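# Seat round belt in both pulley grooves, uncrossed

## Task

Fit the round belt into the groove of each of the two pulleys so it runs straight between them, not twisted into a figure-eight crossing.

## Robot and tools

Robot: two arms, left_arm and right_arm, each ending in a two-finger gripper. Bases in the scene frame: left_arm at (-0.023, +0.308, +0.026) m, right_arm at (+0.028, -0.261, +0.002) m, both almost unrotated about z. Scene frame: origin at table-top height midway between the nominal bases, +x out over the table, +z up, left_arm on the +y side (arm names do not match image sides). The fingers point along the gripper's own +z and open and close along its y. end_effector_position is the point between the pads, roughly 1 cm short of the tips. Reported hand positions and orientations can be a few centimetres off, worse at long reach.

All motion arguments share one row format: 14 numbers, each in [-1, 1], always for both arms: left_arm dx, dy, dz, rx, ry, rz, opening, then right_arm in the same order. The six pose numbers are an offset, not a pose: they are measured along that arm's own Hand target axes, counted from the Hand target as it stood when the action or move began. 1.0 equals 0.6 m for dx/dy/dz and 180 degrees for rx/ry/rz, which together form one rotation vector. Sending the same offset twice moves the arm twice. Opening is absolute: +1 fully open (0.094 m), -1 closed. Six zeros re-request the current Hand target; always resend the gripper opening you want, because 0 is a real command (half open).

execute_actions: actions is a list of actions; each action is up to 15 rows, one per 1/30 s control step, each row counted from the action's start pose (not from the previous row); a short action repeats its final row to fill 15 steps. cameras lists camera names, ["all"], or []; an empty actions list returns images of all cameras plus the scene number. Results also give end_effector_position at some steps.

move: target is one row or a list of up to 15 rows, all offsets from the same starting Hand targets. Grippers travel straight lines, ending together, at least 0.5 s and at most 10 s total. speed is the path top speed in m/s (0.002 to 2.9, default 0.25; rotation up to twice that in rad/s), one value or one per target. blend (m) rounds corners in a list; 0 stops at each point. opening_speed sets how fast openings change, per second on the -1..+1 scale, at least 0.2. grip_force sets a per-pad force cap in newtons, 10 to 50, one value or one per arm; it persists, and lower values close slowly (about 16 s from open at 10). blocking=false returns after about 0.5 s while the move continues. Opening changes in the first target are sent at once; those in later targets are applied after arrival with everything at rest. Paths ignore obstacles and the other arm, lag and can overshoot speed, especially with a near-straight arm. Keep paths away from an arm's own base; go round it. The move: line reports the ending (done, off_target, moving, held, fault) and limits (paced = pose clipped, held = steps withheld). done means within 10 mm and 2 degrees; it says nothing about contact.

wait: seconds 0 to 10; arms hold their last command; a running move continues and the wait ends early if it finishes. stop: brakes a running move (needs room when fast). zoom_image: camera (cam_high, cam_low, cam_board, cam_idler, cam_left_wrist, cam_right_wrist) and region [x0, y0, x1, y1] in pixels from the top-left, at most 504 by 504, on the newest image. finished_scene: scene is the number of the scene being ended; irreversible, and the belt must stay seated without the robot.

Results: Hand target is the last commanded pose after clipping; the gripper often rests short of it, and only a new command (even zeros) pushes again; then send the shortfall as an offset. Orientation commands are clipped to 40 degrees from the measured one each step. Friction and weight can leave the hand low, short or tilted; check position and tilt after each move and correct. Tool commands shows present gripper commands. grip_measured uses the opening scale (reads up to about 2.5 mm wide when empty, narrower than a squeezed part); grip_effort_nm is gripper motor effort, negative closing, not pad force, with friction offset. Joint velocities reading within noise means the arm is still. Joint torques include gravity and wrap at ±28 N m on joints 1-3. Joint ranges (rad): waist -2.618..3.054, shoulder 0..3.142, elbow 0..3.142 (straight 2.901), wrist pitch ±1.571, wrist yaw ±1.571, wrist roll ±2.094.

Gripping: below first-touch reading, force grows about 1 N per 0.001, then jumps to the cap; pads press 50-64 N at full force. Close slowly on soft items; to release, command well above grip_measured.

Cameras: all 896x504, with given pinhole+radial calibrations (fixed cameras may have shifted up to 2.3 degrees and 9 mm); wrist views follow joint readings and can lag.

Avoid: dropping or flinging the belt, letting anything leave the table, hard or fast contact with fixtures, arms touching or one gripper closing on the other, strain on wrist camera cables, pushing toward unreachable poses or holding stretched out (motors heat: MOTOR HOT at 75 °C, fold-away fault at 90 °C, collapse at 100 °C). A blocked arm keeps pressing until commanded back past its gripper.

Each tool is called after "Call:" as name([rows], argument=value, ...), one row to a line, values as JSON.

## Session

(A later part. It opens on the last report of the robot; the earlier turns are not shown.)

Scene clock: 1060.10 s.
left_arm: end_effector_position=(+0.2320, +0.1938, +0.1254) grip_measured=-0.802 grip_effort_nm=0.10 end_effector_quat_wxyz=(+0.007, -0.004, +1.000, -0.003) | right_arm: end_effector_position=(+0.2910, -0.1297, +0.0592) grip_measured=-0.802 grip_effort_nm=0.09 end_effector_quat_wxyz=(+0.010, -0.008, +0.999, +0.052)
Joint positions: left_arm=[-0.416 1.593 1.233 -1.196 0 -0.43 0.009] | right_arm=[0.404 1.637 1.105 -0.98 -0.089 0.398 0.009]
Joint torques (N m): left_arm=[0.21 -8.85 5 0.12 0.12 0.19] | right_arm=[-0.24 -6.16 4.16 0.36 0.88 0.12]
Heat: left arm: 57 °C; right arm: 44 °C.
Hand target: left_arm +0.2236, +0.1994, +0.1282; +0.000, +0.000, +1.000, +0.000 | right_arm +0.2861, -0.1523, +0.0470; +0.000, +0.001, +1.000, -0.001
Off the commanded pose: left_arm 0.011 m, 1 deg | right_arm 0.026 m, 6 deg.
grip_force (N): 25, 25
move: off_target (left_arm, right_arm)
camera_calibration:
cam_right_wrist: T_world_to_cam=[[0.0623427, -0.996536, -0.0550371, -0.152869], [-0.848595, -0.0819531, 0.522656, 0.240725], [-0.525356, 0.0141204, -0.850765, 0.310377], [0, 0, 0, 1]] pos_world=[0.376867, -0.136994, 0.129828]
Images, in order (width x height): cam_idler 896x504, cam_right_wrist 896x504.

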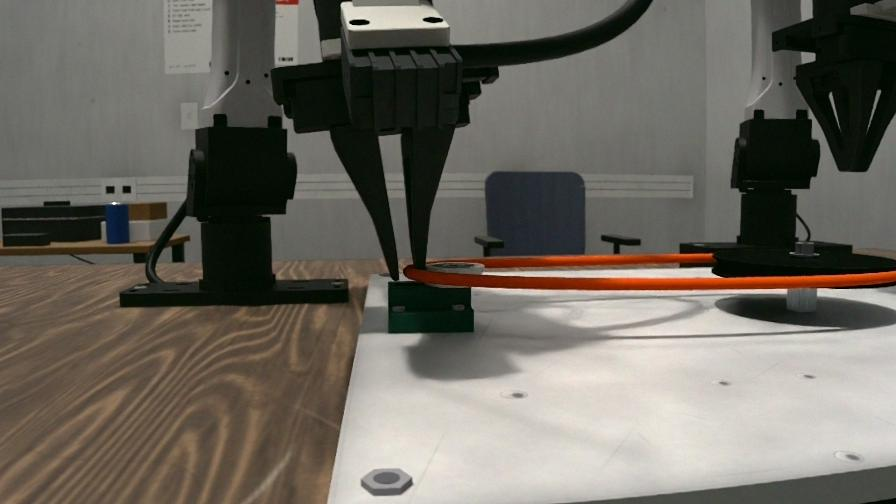

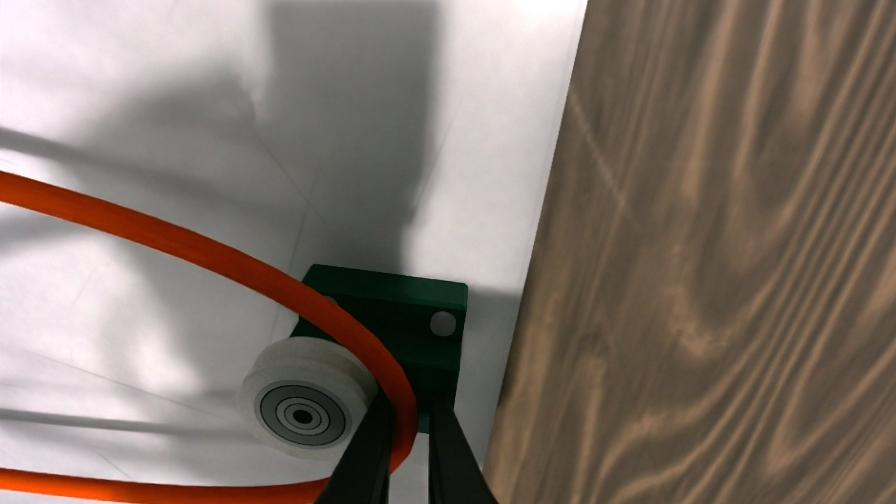

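Call:
move(target=[0,0,0,0,0,0,-0.8,-0.05,0,0,0,0,0,-0.8], speed=0.04, cameras=["cam_idler","cam_right_wrist"])

Call:
zoom_image(camera="cam_idler", region=[340, 200, 560, 340])

Scene clock: 1113.70 s.
left_arm: end_effector_position=(+0.2320, +0.1938, +0.1254) grip_measured=-0.802 grip_effort_nm=0.10 end_effector_quat_wxyz=(+0.007, -0.004, +1.000, -0.003) | right_arm: end_effector_position=(+0.3111, -0.1296, +0.0525) grip_measured=-0.802 grip_effort_nm=0.09 end_effector_quat_wxyz=(+0.002, -0.008, +0.999, +0.049)
Joint positions: left_arm=[-0.416 1.593 1.233 -1.196 0 -0.43 0.009] | right_arm=[0.379 1.729 1.182 -0.984 -0.089 0.372 0.009]
Joint torques (N m): left_arm=[0.2 -9.06 5.07 0.08 0.13 0.16] | right_arm=[-1.31 -6.23 7.3 0.32 0.87 -0.08]
Heat: left arm: 56 °C; right arm: 41 °C.
Hand target: left_arm +0.2236, +0.1994, +0.1282; +0.000, +0.000, +1.000, +0.000 | right_arm +0.3162, -0.1523, +0.0470; +0.000, +0.001, +1.000, -0.001
Off the commanded pose: left_arm 0.011 m, 1 deg | right_arm 0.024 m, 6 deg.
grip_force (N): 25, 25
move: off_target (left_arm, right_arm)
camera_calibration:
cam_right_wrist: T_world_to_cam=[[0.0619005, -0.996926, -0.0480259, -0.154725], [-0.840272, -0.07802, 0.536522, 0.258559], [-0.53862, 0.00714388, -0.842519, 0.318067], [0, 0, 0, 1]] pos_world=[0.398154, -0.136349, 0.121824]
Images, in order (width x height): cam_idler 896x504, cam_right_wrist 896x504.

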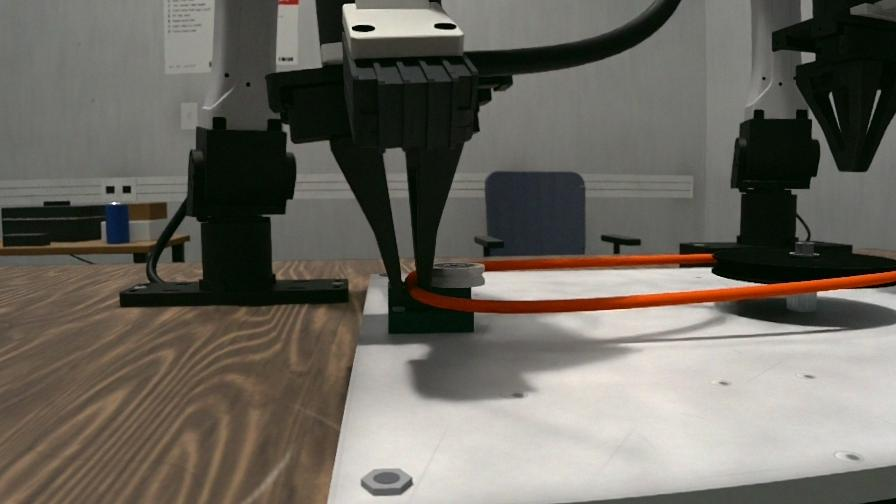

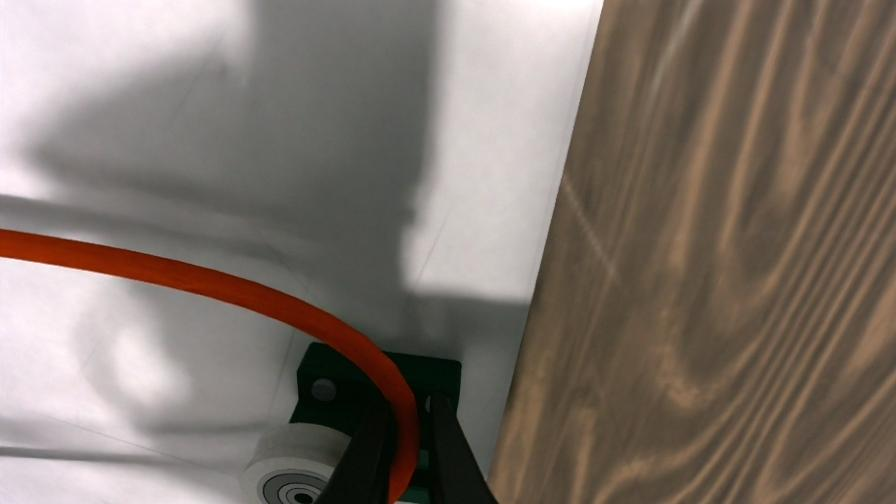

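Scaled by 2.291 from the camera's 896x504 image, which has a finer 1280x720 frame.

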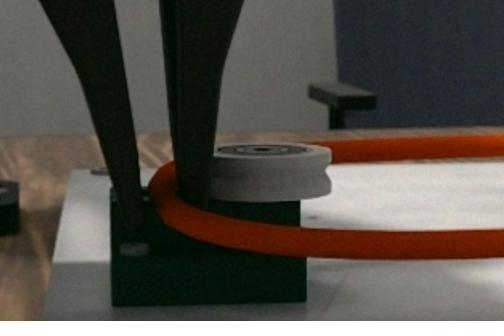

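Call:
move(target=[0,0,0,0,0,0,-0.8,-0.01,0.005,0,0,0,0,-0.15], speed=0.04, opening_speed=0.4, cameras=["cam_idler","cam_right_wrist"])

Call:
zoom_image(camera="cam_idler", region=[340, 200, 560, 340])

Scene clock: 1126.67 s.
left_arm: end_effector_position=(+0.2320, +0.1938, +0.1254) grip_measured=-0.802 grip_effort_nm=0.10 end_effector_quat_wxyz=(+0.007, -0.004, +1.000, -0.003) | right_arm: end_effector_position=(+0.3148, -0.1396, +0.0505) grip_measured=-0.153 grip_effort_nm=0.12 end_effector_quat_wxyz=(-0.002, -0.003, +1.000, +0.025)
Joint positions: left_arm=[-0.416 1.593 1.233 -1.196 0 -0.43 0.009] | right_arm=[0.367 1.751 1.203 -1.007 -0.049 0.369 0.04]
Joint torques (N m): left_arm=[0.05 -9.1 5.14 0.06 0.12 0.17] | right_arm=[-0.25 -6.04 7.95 0.38 0.5 -0.04]
Heat: left arm: 56 °C; right arm: 40 °C.
Hand target: left_arm +0.2236, +0.1994, +0.1282; +0.000, +0.000, +1.000, +0.000 | right_arm +0.3221, -0.1493, +0.0469; +0.000, +0.001, +1.000, -0.001
Off the commanded pose: left_arm 0.011 m, 1 deg | right_arm 0.013 m, 3 deg.
grip_force (N): 25, 25
move: off_target (left_arm, right_arm)
camera_calibration:
cam_right_wrist: T_world_to_cam=[[0.0518793, -0.99865, -0.00241403, -0.164289], [-0.836677, -0.0447844, 0.545863, 0.264938], [-0.545235, -0.0262992, -0.837871, 0.315643], [0, 0, 0, 1]] pos_world=[0.40229, -0.143901, 0.119451]
Images, in order (width x height): cam_idler 896x504, cam_right_wrist 896x504.

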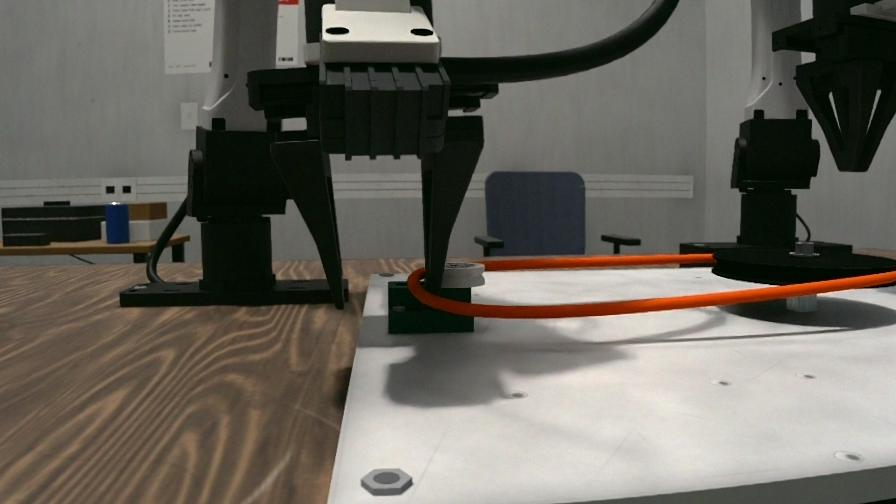

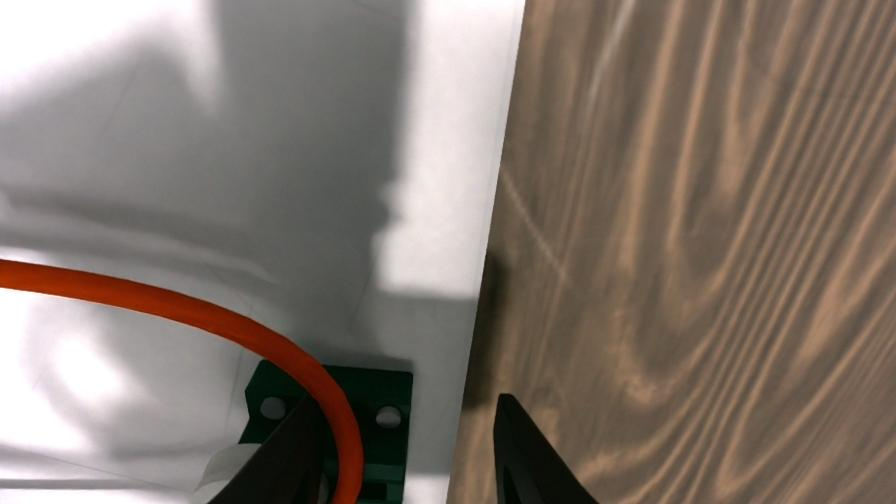

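Scaled by 2.291 from the camera's 896x504 image, which has a finer 1280x720 frame.

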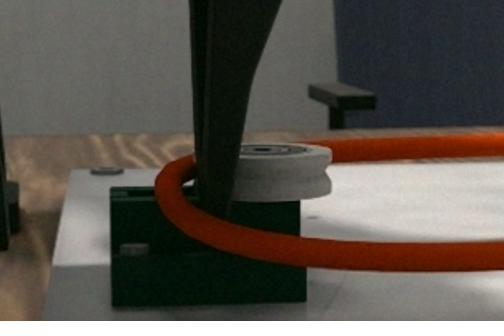

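Call:
move(target=[0,0,0,0,0,0,-0.8,0.0,0.045,0,0,0,0,-0.15], speed=0.04, cameras=["cam_idler","cam_right_wrist"])

Call:
zoom_image(camera="cam_idler", region=[340, 200, 560, 340])

Scene clock: 1137.03 s.
left_arm: end_effector_position=(+0.2320, +0.1938, +0.1254) grip_measured=-0.802 grip_effort_nm=0.10 end_effector_quat_wxyz=(+0.007, -0.004, +1.000, -0.003) | right_arm: end_effector_position=(+0.3191, -0.1188, +0.0486) grip_measured=-0.153 grip_effort_nm=0.11 end_effector_quat_wxyz=(+0.001, -0.001, +1.000, +0.020)
Joint positions: left_arm=[-0.416 1.593 1.233 -1.196 0 -0.43 0.009] | right_arm=[0.429 1.797 1.251 -1.007 -0.035 0.433 0.04]
Joint torques (N m): left_arm=[0.17 -9.24 5.04 0.13 0.08 0.21] | right_arm=[0.96 -7.23 7.94 0.3 0.37 0.19]
Heat: left arm: 55 °C; right arm: 39 °C.
Hand target: left_arm +0.2236, +0.1994, +0.1282; +0.000, +0.000, +1.000, +0.000 | right_arm +0.3222, -0.1223, +0.0469; +0.000, +0.000, +1.000, -0.001
Off the commanded pose: left_arm 0.011 m, 1 deg | right_arm 0.005 m, 2 deg.
grip_force (N): 25, 25
move: off_target (left_arm)
camera_calibration:
cam_right_wrist: T_world_to_cam=[[0.0494385, -0.99873, 0.00966144, -0.143705], [-0.839293, -0.0362985, 0.542466, 0.272586], [-0.541426, -0.0349275, -0.840022, 0.314685], [0, 0, 0, 1]] pos_world=[0.406263, -0.122637, 0.117862]
Images, in order (width x height): cam_idler 896x504, cam_right_wrist 896x504.

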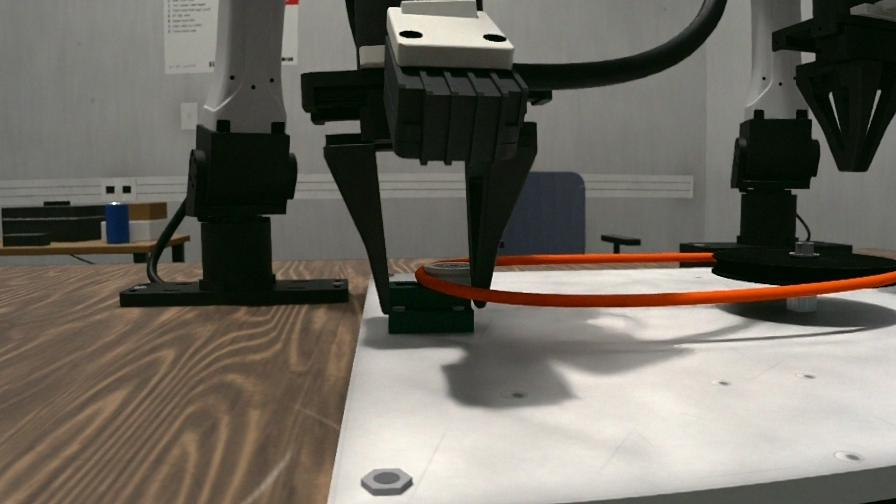

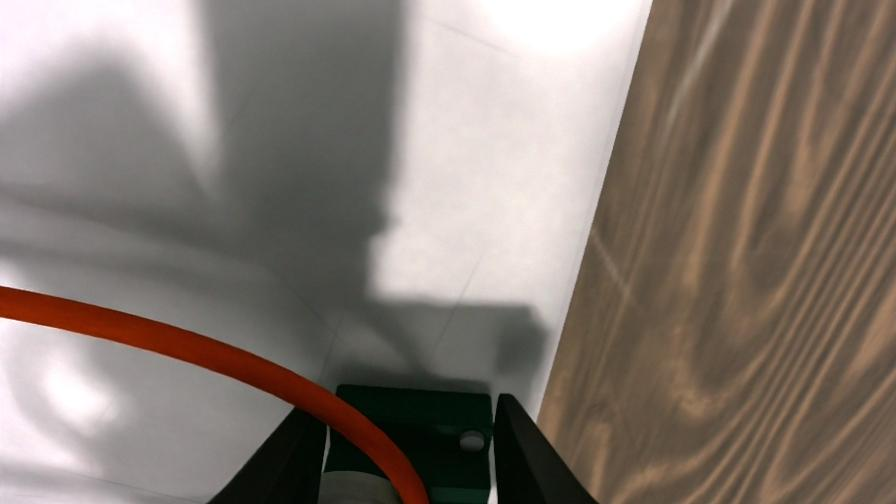

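Scaled by 2.291 from the camera's 896x504 image, which has a finer 1280x720 frame.

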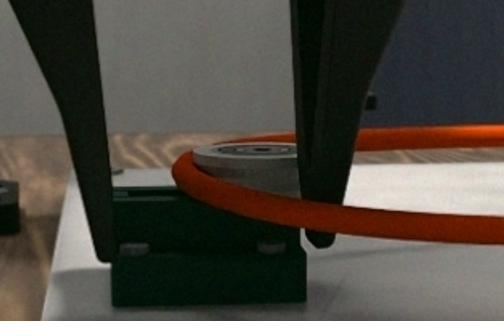

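Call:
move(target=[0,0,0,0,0,0,-0.8,0.0,0,-0.04,0,0,0,-0.15], speed=0.04, cameras=["cam_idler","cam_right_wrist"])

Call:
zoom_image(camera="cam_idler", region=[340, 200, 560, 340])

Scene clock: 1148.20 s.
left_arm: end_effector_position=(+0.2320, +0.1938, +0.1254) grip_measured=-0.802 grip_effort_nm=0.10 end_effector_quat_wxyz=(+0.007, -0.004, +1.000, -0.003) | right_arm: end_effector_position=(+0.3188, -0.1202, +0.0636) grip_measured=-0.153 grip_effort_nm=0.11 end_effector_quat_wxyz=(-0.008, -0.001, +1.000, +0.012)
Joint positions: left_arm=[-0.416 1.593 1.233 -1.196 0 -0.43 0.009] | right_arm=[0.429 1.797 1.313 -1.09 -0.029 0.433 0.04]
Joint torques (N m): left_arm=[0.08 -9.17 4.78 0.16 0.07 0.21] | right_arm=[0.98 -9.62 8.55 0.13 0.32 0.2]
Heat: left arm: 55 °C; right arm: 39 °C.
Hand target: left_arm +0.2236, +0.1994, +0.1282; +0.000, +0.000, +1.000, +0.000 | right_arm +0.3222, -0.1222, +0.0709; +0.000, +0.000, +1.000, -0.001
Off the commanded pose: left_arm 0.011 m, 1 deg | right_arm 0.008 m, 2 deg.
grip_force (N): 25, 25
move: off_target (left_arm)
camera_calibration:
cam_right_wrist: T_world_to_cam=[[0.0496734, -0.998497, 0.0231631, -0.14604], [-0.830414, -0.0284037, 0.556423, 0.261329], [-0.554929, -0.0468743, -0.830576, 0.329389], [0, 0, 0, 1]] pos_world=[0.407053, -0.122958, 0.131556]
Images, in order (width x height): cam_idler 896x504, cam_right_wrist 896x504.

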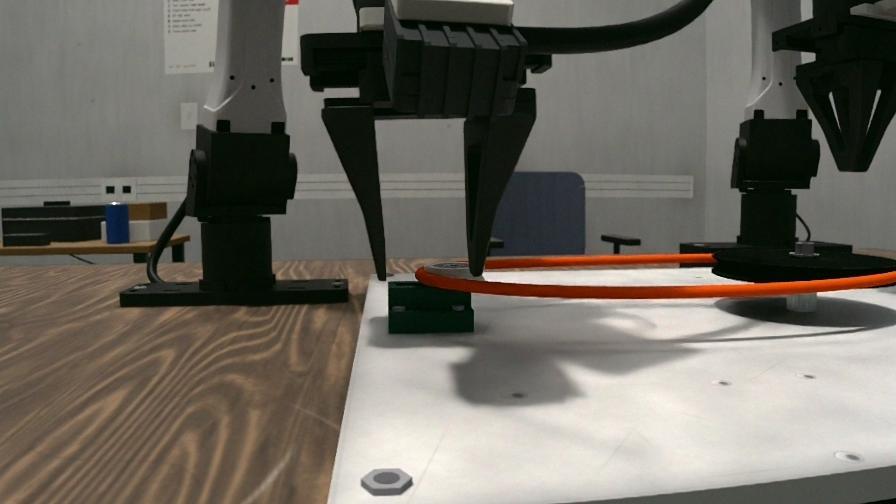

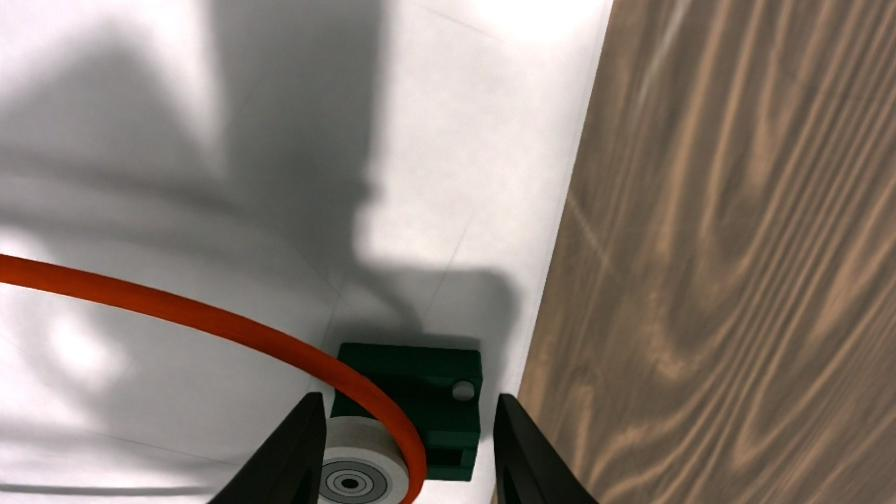

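Scaled by 2.291 from the camera's 896x504 image, which has a finer 1280x720 frame.

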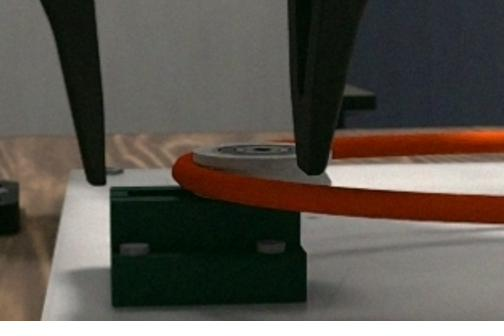

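Call:
move([
  [0,0,0,0,0,0,-0.8,0.0,0,-0.08,0,0,0,-0.15],
  [0,0,0,0,0,0,-0.8,0.1,-0.08,-0.13,0,0,0,-0.15],
], speed=0.1, blend=0.01, cameras=["all"])

Call:
zoom_image(camera="cam_idler", region=[340, 200, 560, 340])

Call:
zoom_image(camera="cam_board", region=[280, 230, 720, 400])

Call:
zoom_image(camera="cam_idler", region=[660, 220, 896, 340])

Call:
zoom_image(camera="cam_high", region=[290, 170, 390, 340])

Scene clock: 1162.30 s.
left_arm: end_effector_position=(+0.2320, +0.1938, +0.1254) grip_measured=-0.802 grip_effort_nm=0.10 end_effector_quat_wxyz=(+0.007, -0.004, +1.000, -0.003) | right_arm: end_effector_position=(+0.2704, -0.1591, +0.1489) grip_measured=-0.153 grip_effort_nm=0.11 end_effector_quat_wxyz=(+0.007, +0.007, +1.000, +0.017)
Joint positions: left_arm=[-0.416 1.593 1.233 -1.196 0 -0.43 0.009] | right_arm=[0.374 1.515 1.346 -1.377 -0.027 0.393 0.04]
Joint torques (N m): left_arm=[-0.17 -9.1 5.03 0.09 0.09 0.16] | right_arm=[0.02 -8.5 4.81 0.18 0.3 -0.13]
Heat: left arm: 55 °C; right arm: 40 °C.
Hand target: left_arm +0.2236, +0.1994, +0.1282; +0.000, +0.000, +1.000, +0.000 | right_arm +0.2621, -0.1701, +0.1490; +0.000, +0.001, +1.000, -0.001
Off the commanded pose: left_arm 0.011 m, 1 deg | right_arm 0.014 m, 2 deg.
grip_force (N): 25, 25
move: off_target (left_arm, right_arm)
camera_calibration:
cam_left_wrist: T_world_to_cam=[[0.0620451, -0.99638, 0.0581116, 0.162597], [-0.860939, -0.0239748, 0.508143, 0.181496], [-0.50491, -0.0815584, -0.85931, 0.337982], [0, 0, 0, 1]] pos_world=[0.316819, 0.193925, 0.188757]
cam_right_wrist: T_world_to_cam=[[0.0333176, -0.999341, 0.0143801, -0.178854], [-0.846083, -0.0205433, 0.532656, 0.181624], [-0.532009, -0.0299136, -0.84621, 0.370409], [0, 0, 0, 1]] pos_world=[0.356689, -0.163925, 0.219273]

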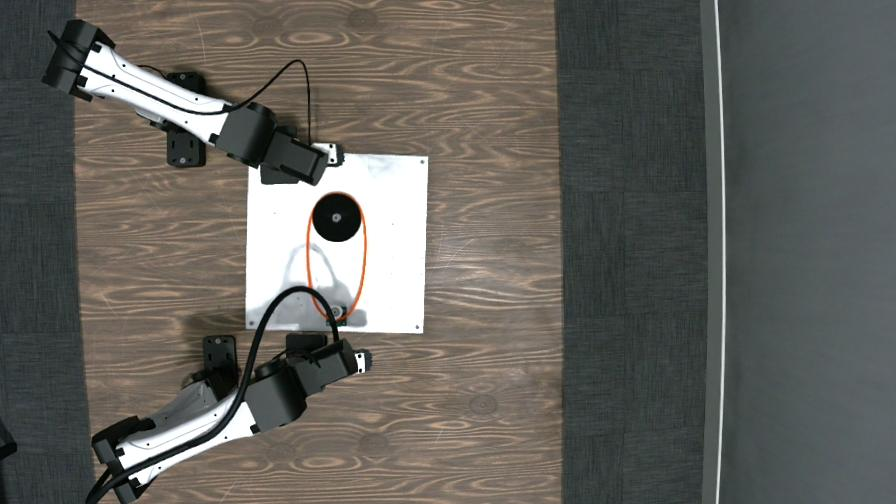

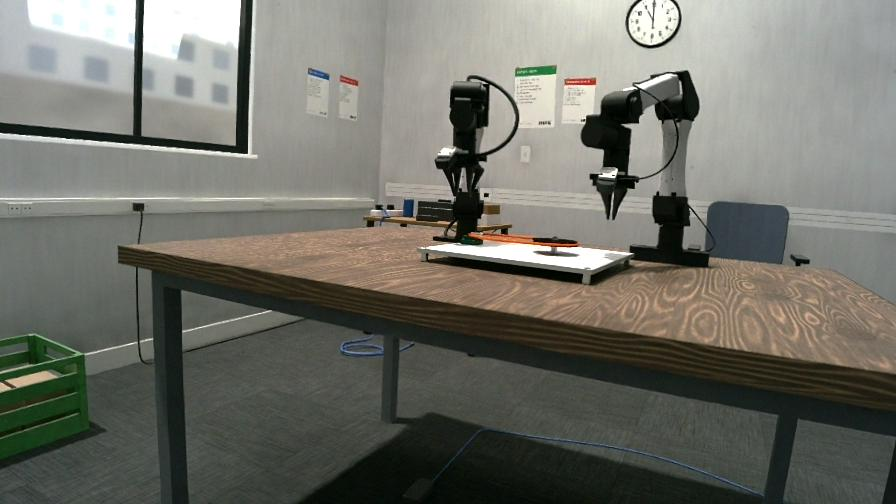

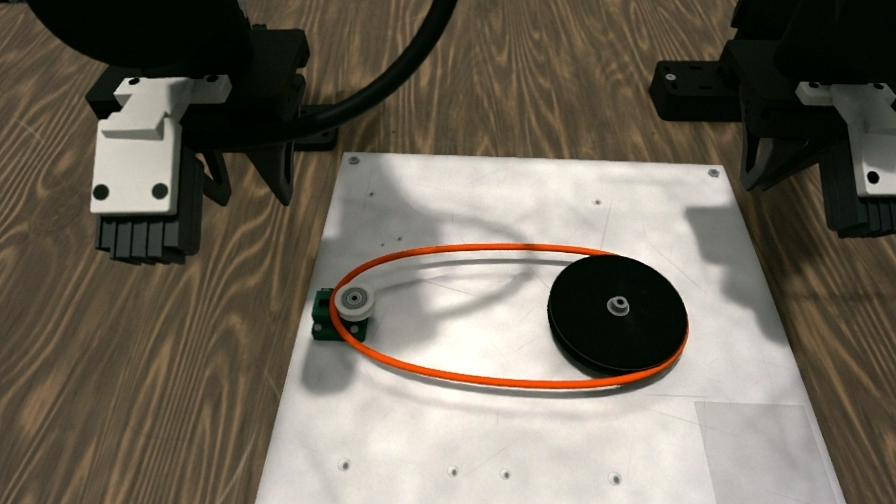

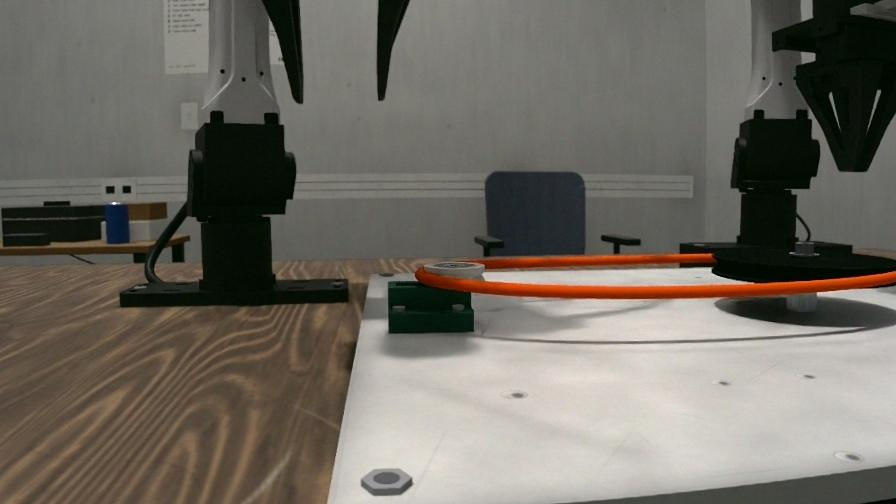

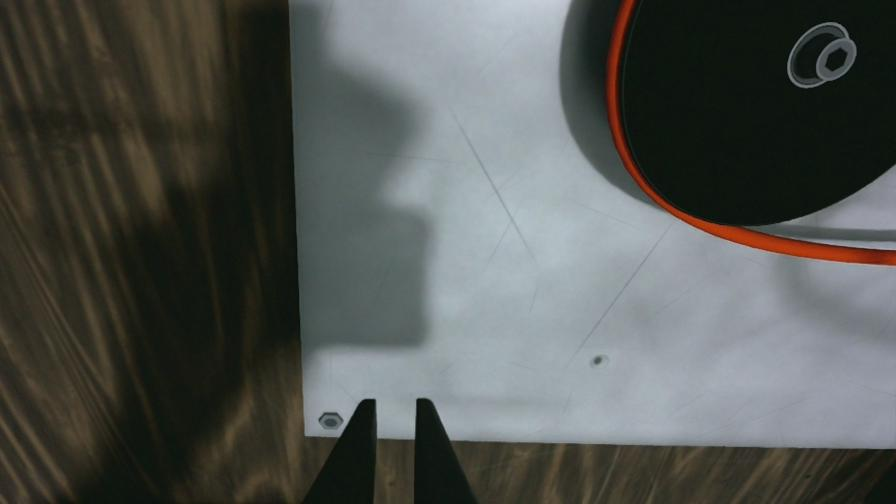

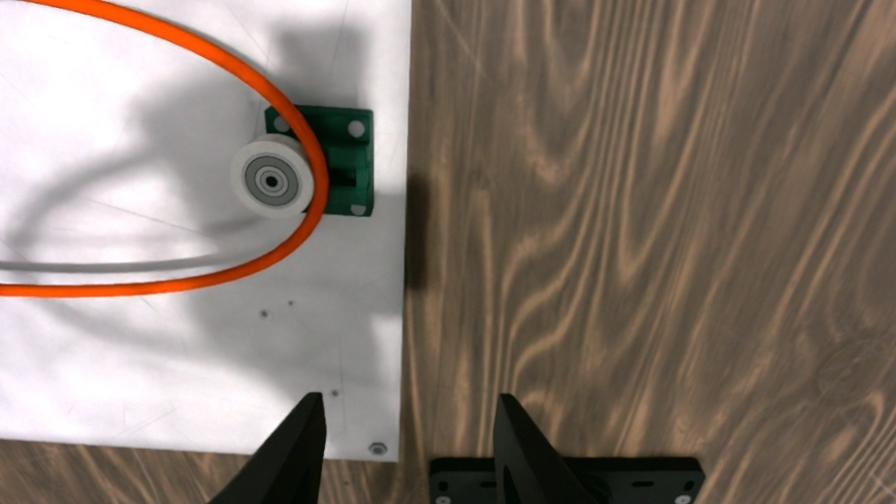

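Scaled by 2.291 from the camera's 896x504 image, which has a finer 1280x720 frame.

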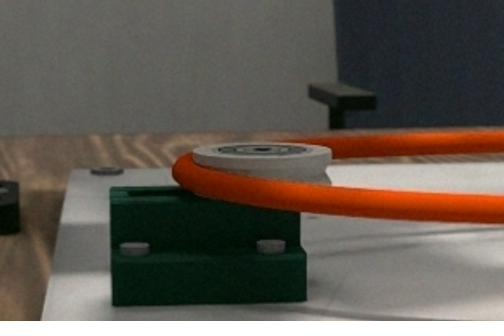

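Scaled by 1.145 from the camera's 896x504 image, which has a finer 1280x720 frame.

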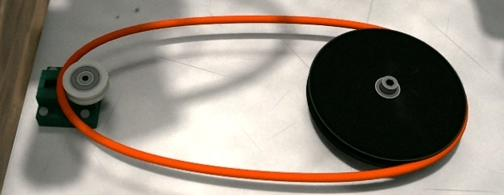

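Scaled by 2.136 from the camera's 896x504 image, which has a finer 1280x720 frame.

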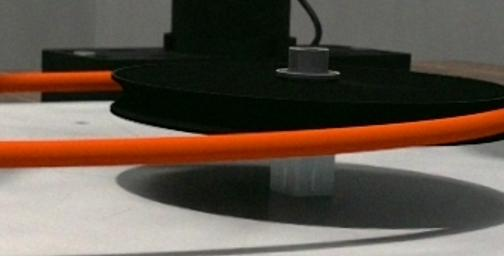

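Scaled by 2.965 from the camera's 896x504 image, which has a finer 1280x720 frame.

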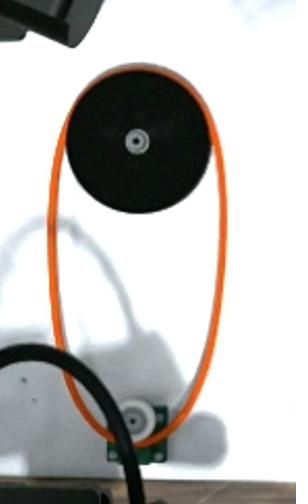

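Call:
zoom_image(camera="cam_idler", region=[400, 250, 500, 310])

Call:
zoom_image(camera="cam_right_wrist", region=[210, 90, 390, 240])

Call:
zoom_image(camera="cam_board", region=[300, 260, 420, 360])

Call:
zoom_image(camera="cam_low", region=[450, 225, 600, 265])

Scaled by 5.040 from the camera's 896x504 image, which has a finer 1280x720 frame.

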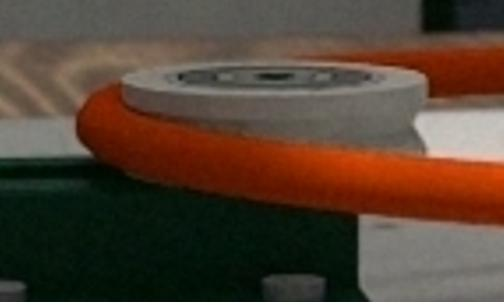

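Scaled by 2.800 from the camera's 896x504 image, which has a finer 1280x720 frame.

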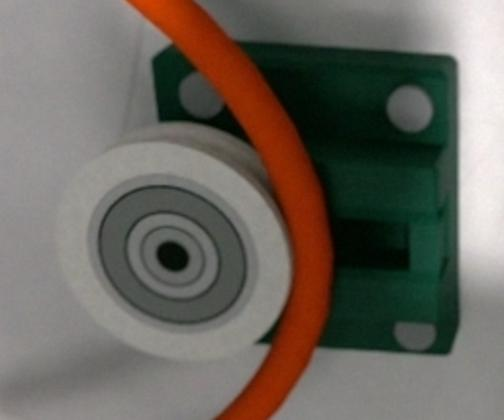

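Scaled by 4.200 from the camera's 896x504 image, which has a finer 1280x720 frame.

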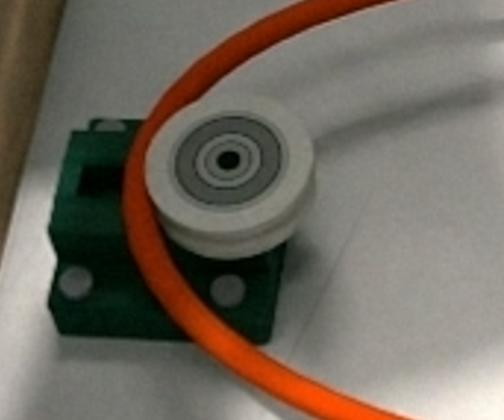

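Scaled by 3.360 from the camera's 896x504 image, which has a finer 1280x720 frame.

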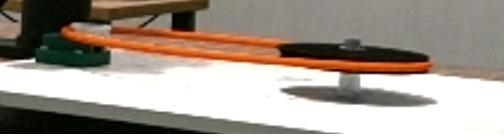

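Call:
zoom_image(camera="cam_idler", region=[408, 256, 448, 290])

Call:
zoom_image(camera="cam_idler", region=[450, 250, 500, 300])

Scaled by 12.600 from the camera's 896x504 image, which has a finer 1280x720 frame.

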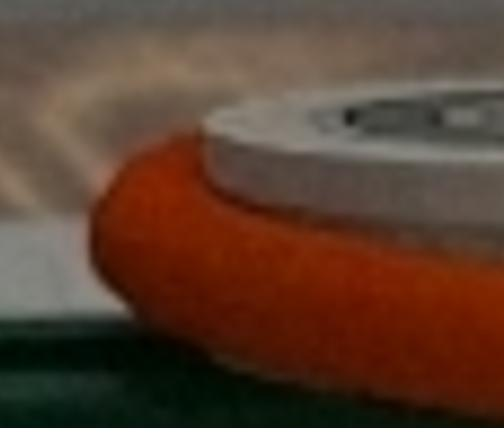

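Scaled by 10.080 from the camera's 896x504 image, which has a finer 1280x720 frame.

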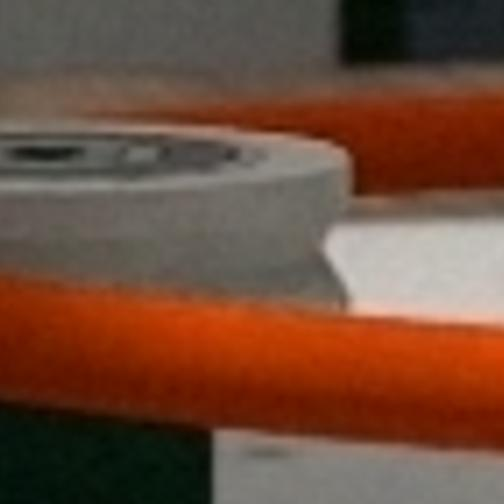

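Call:
zoom_image(camera="cam_low", region=[525, 230, 585, 260])

Call:
zoom_image(camera="cam_left_wrist", region=[560, 0, 896, 280])

Call:
zoom_image(camera="cam_board", region=[540, 230, 720, 400])

Scaled by 8.400 from the camera's 896x504 image, which has a finer 1280x720 frame.

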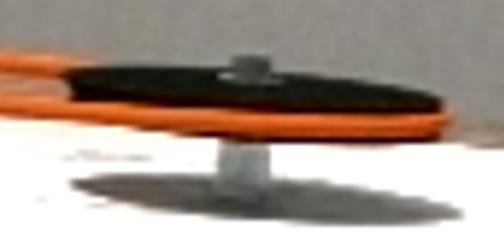

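Scaled by 1.500 from the camera's 896x504 image, which has a finer 1280x720 frame.

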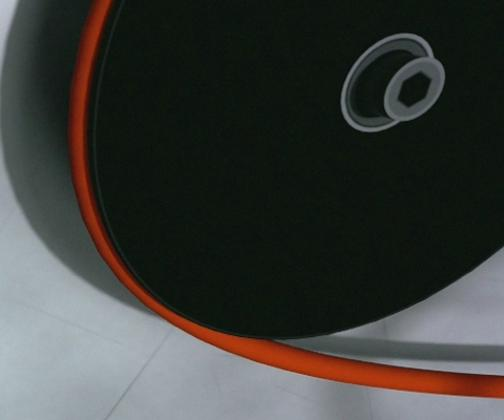

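Scaled by 2.800 from the camera's 896x504 image, which has a finer 1280x720 frame.

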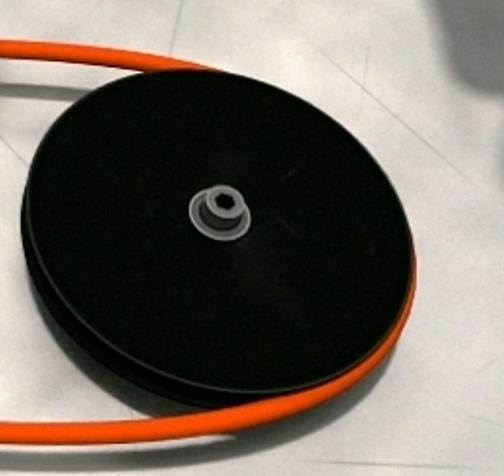

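Call:
finished_scene(scene=1)

The scene is finished: the task was done.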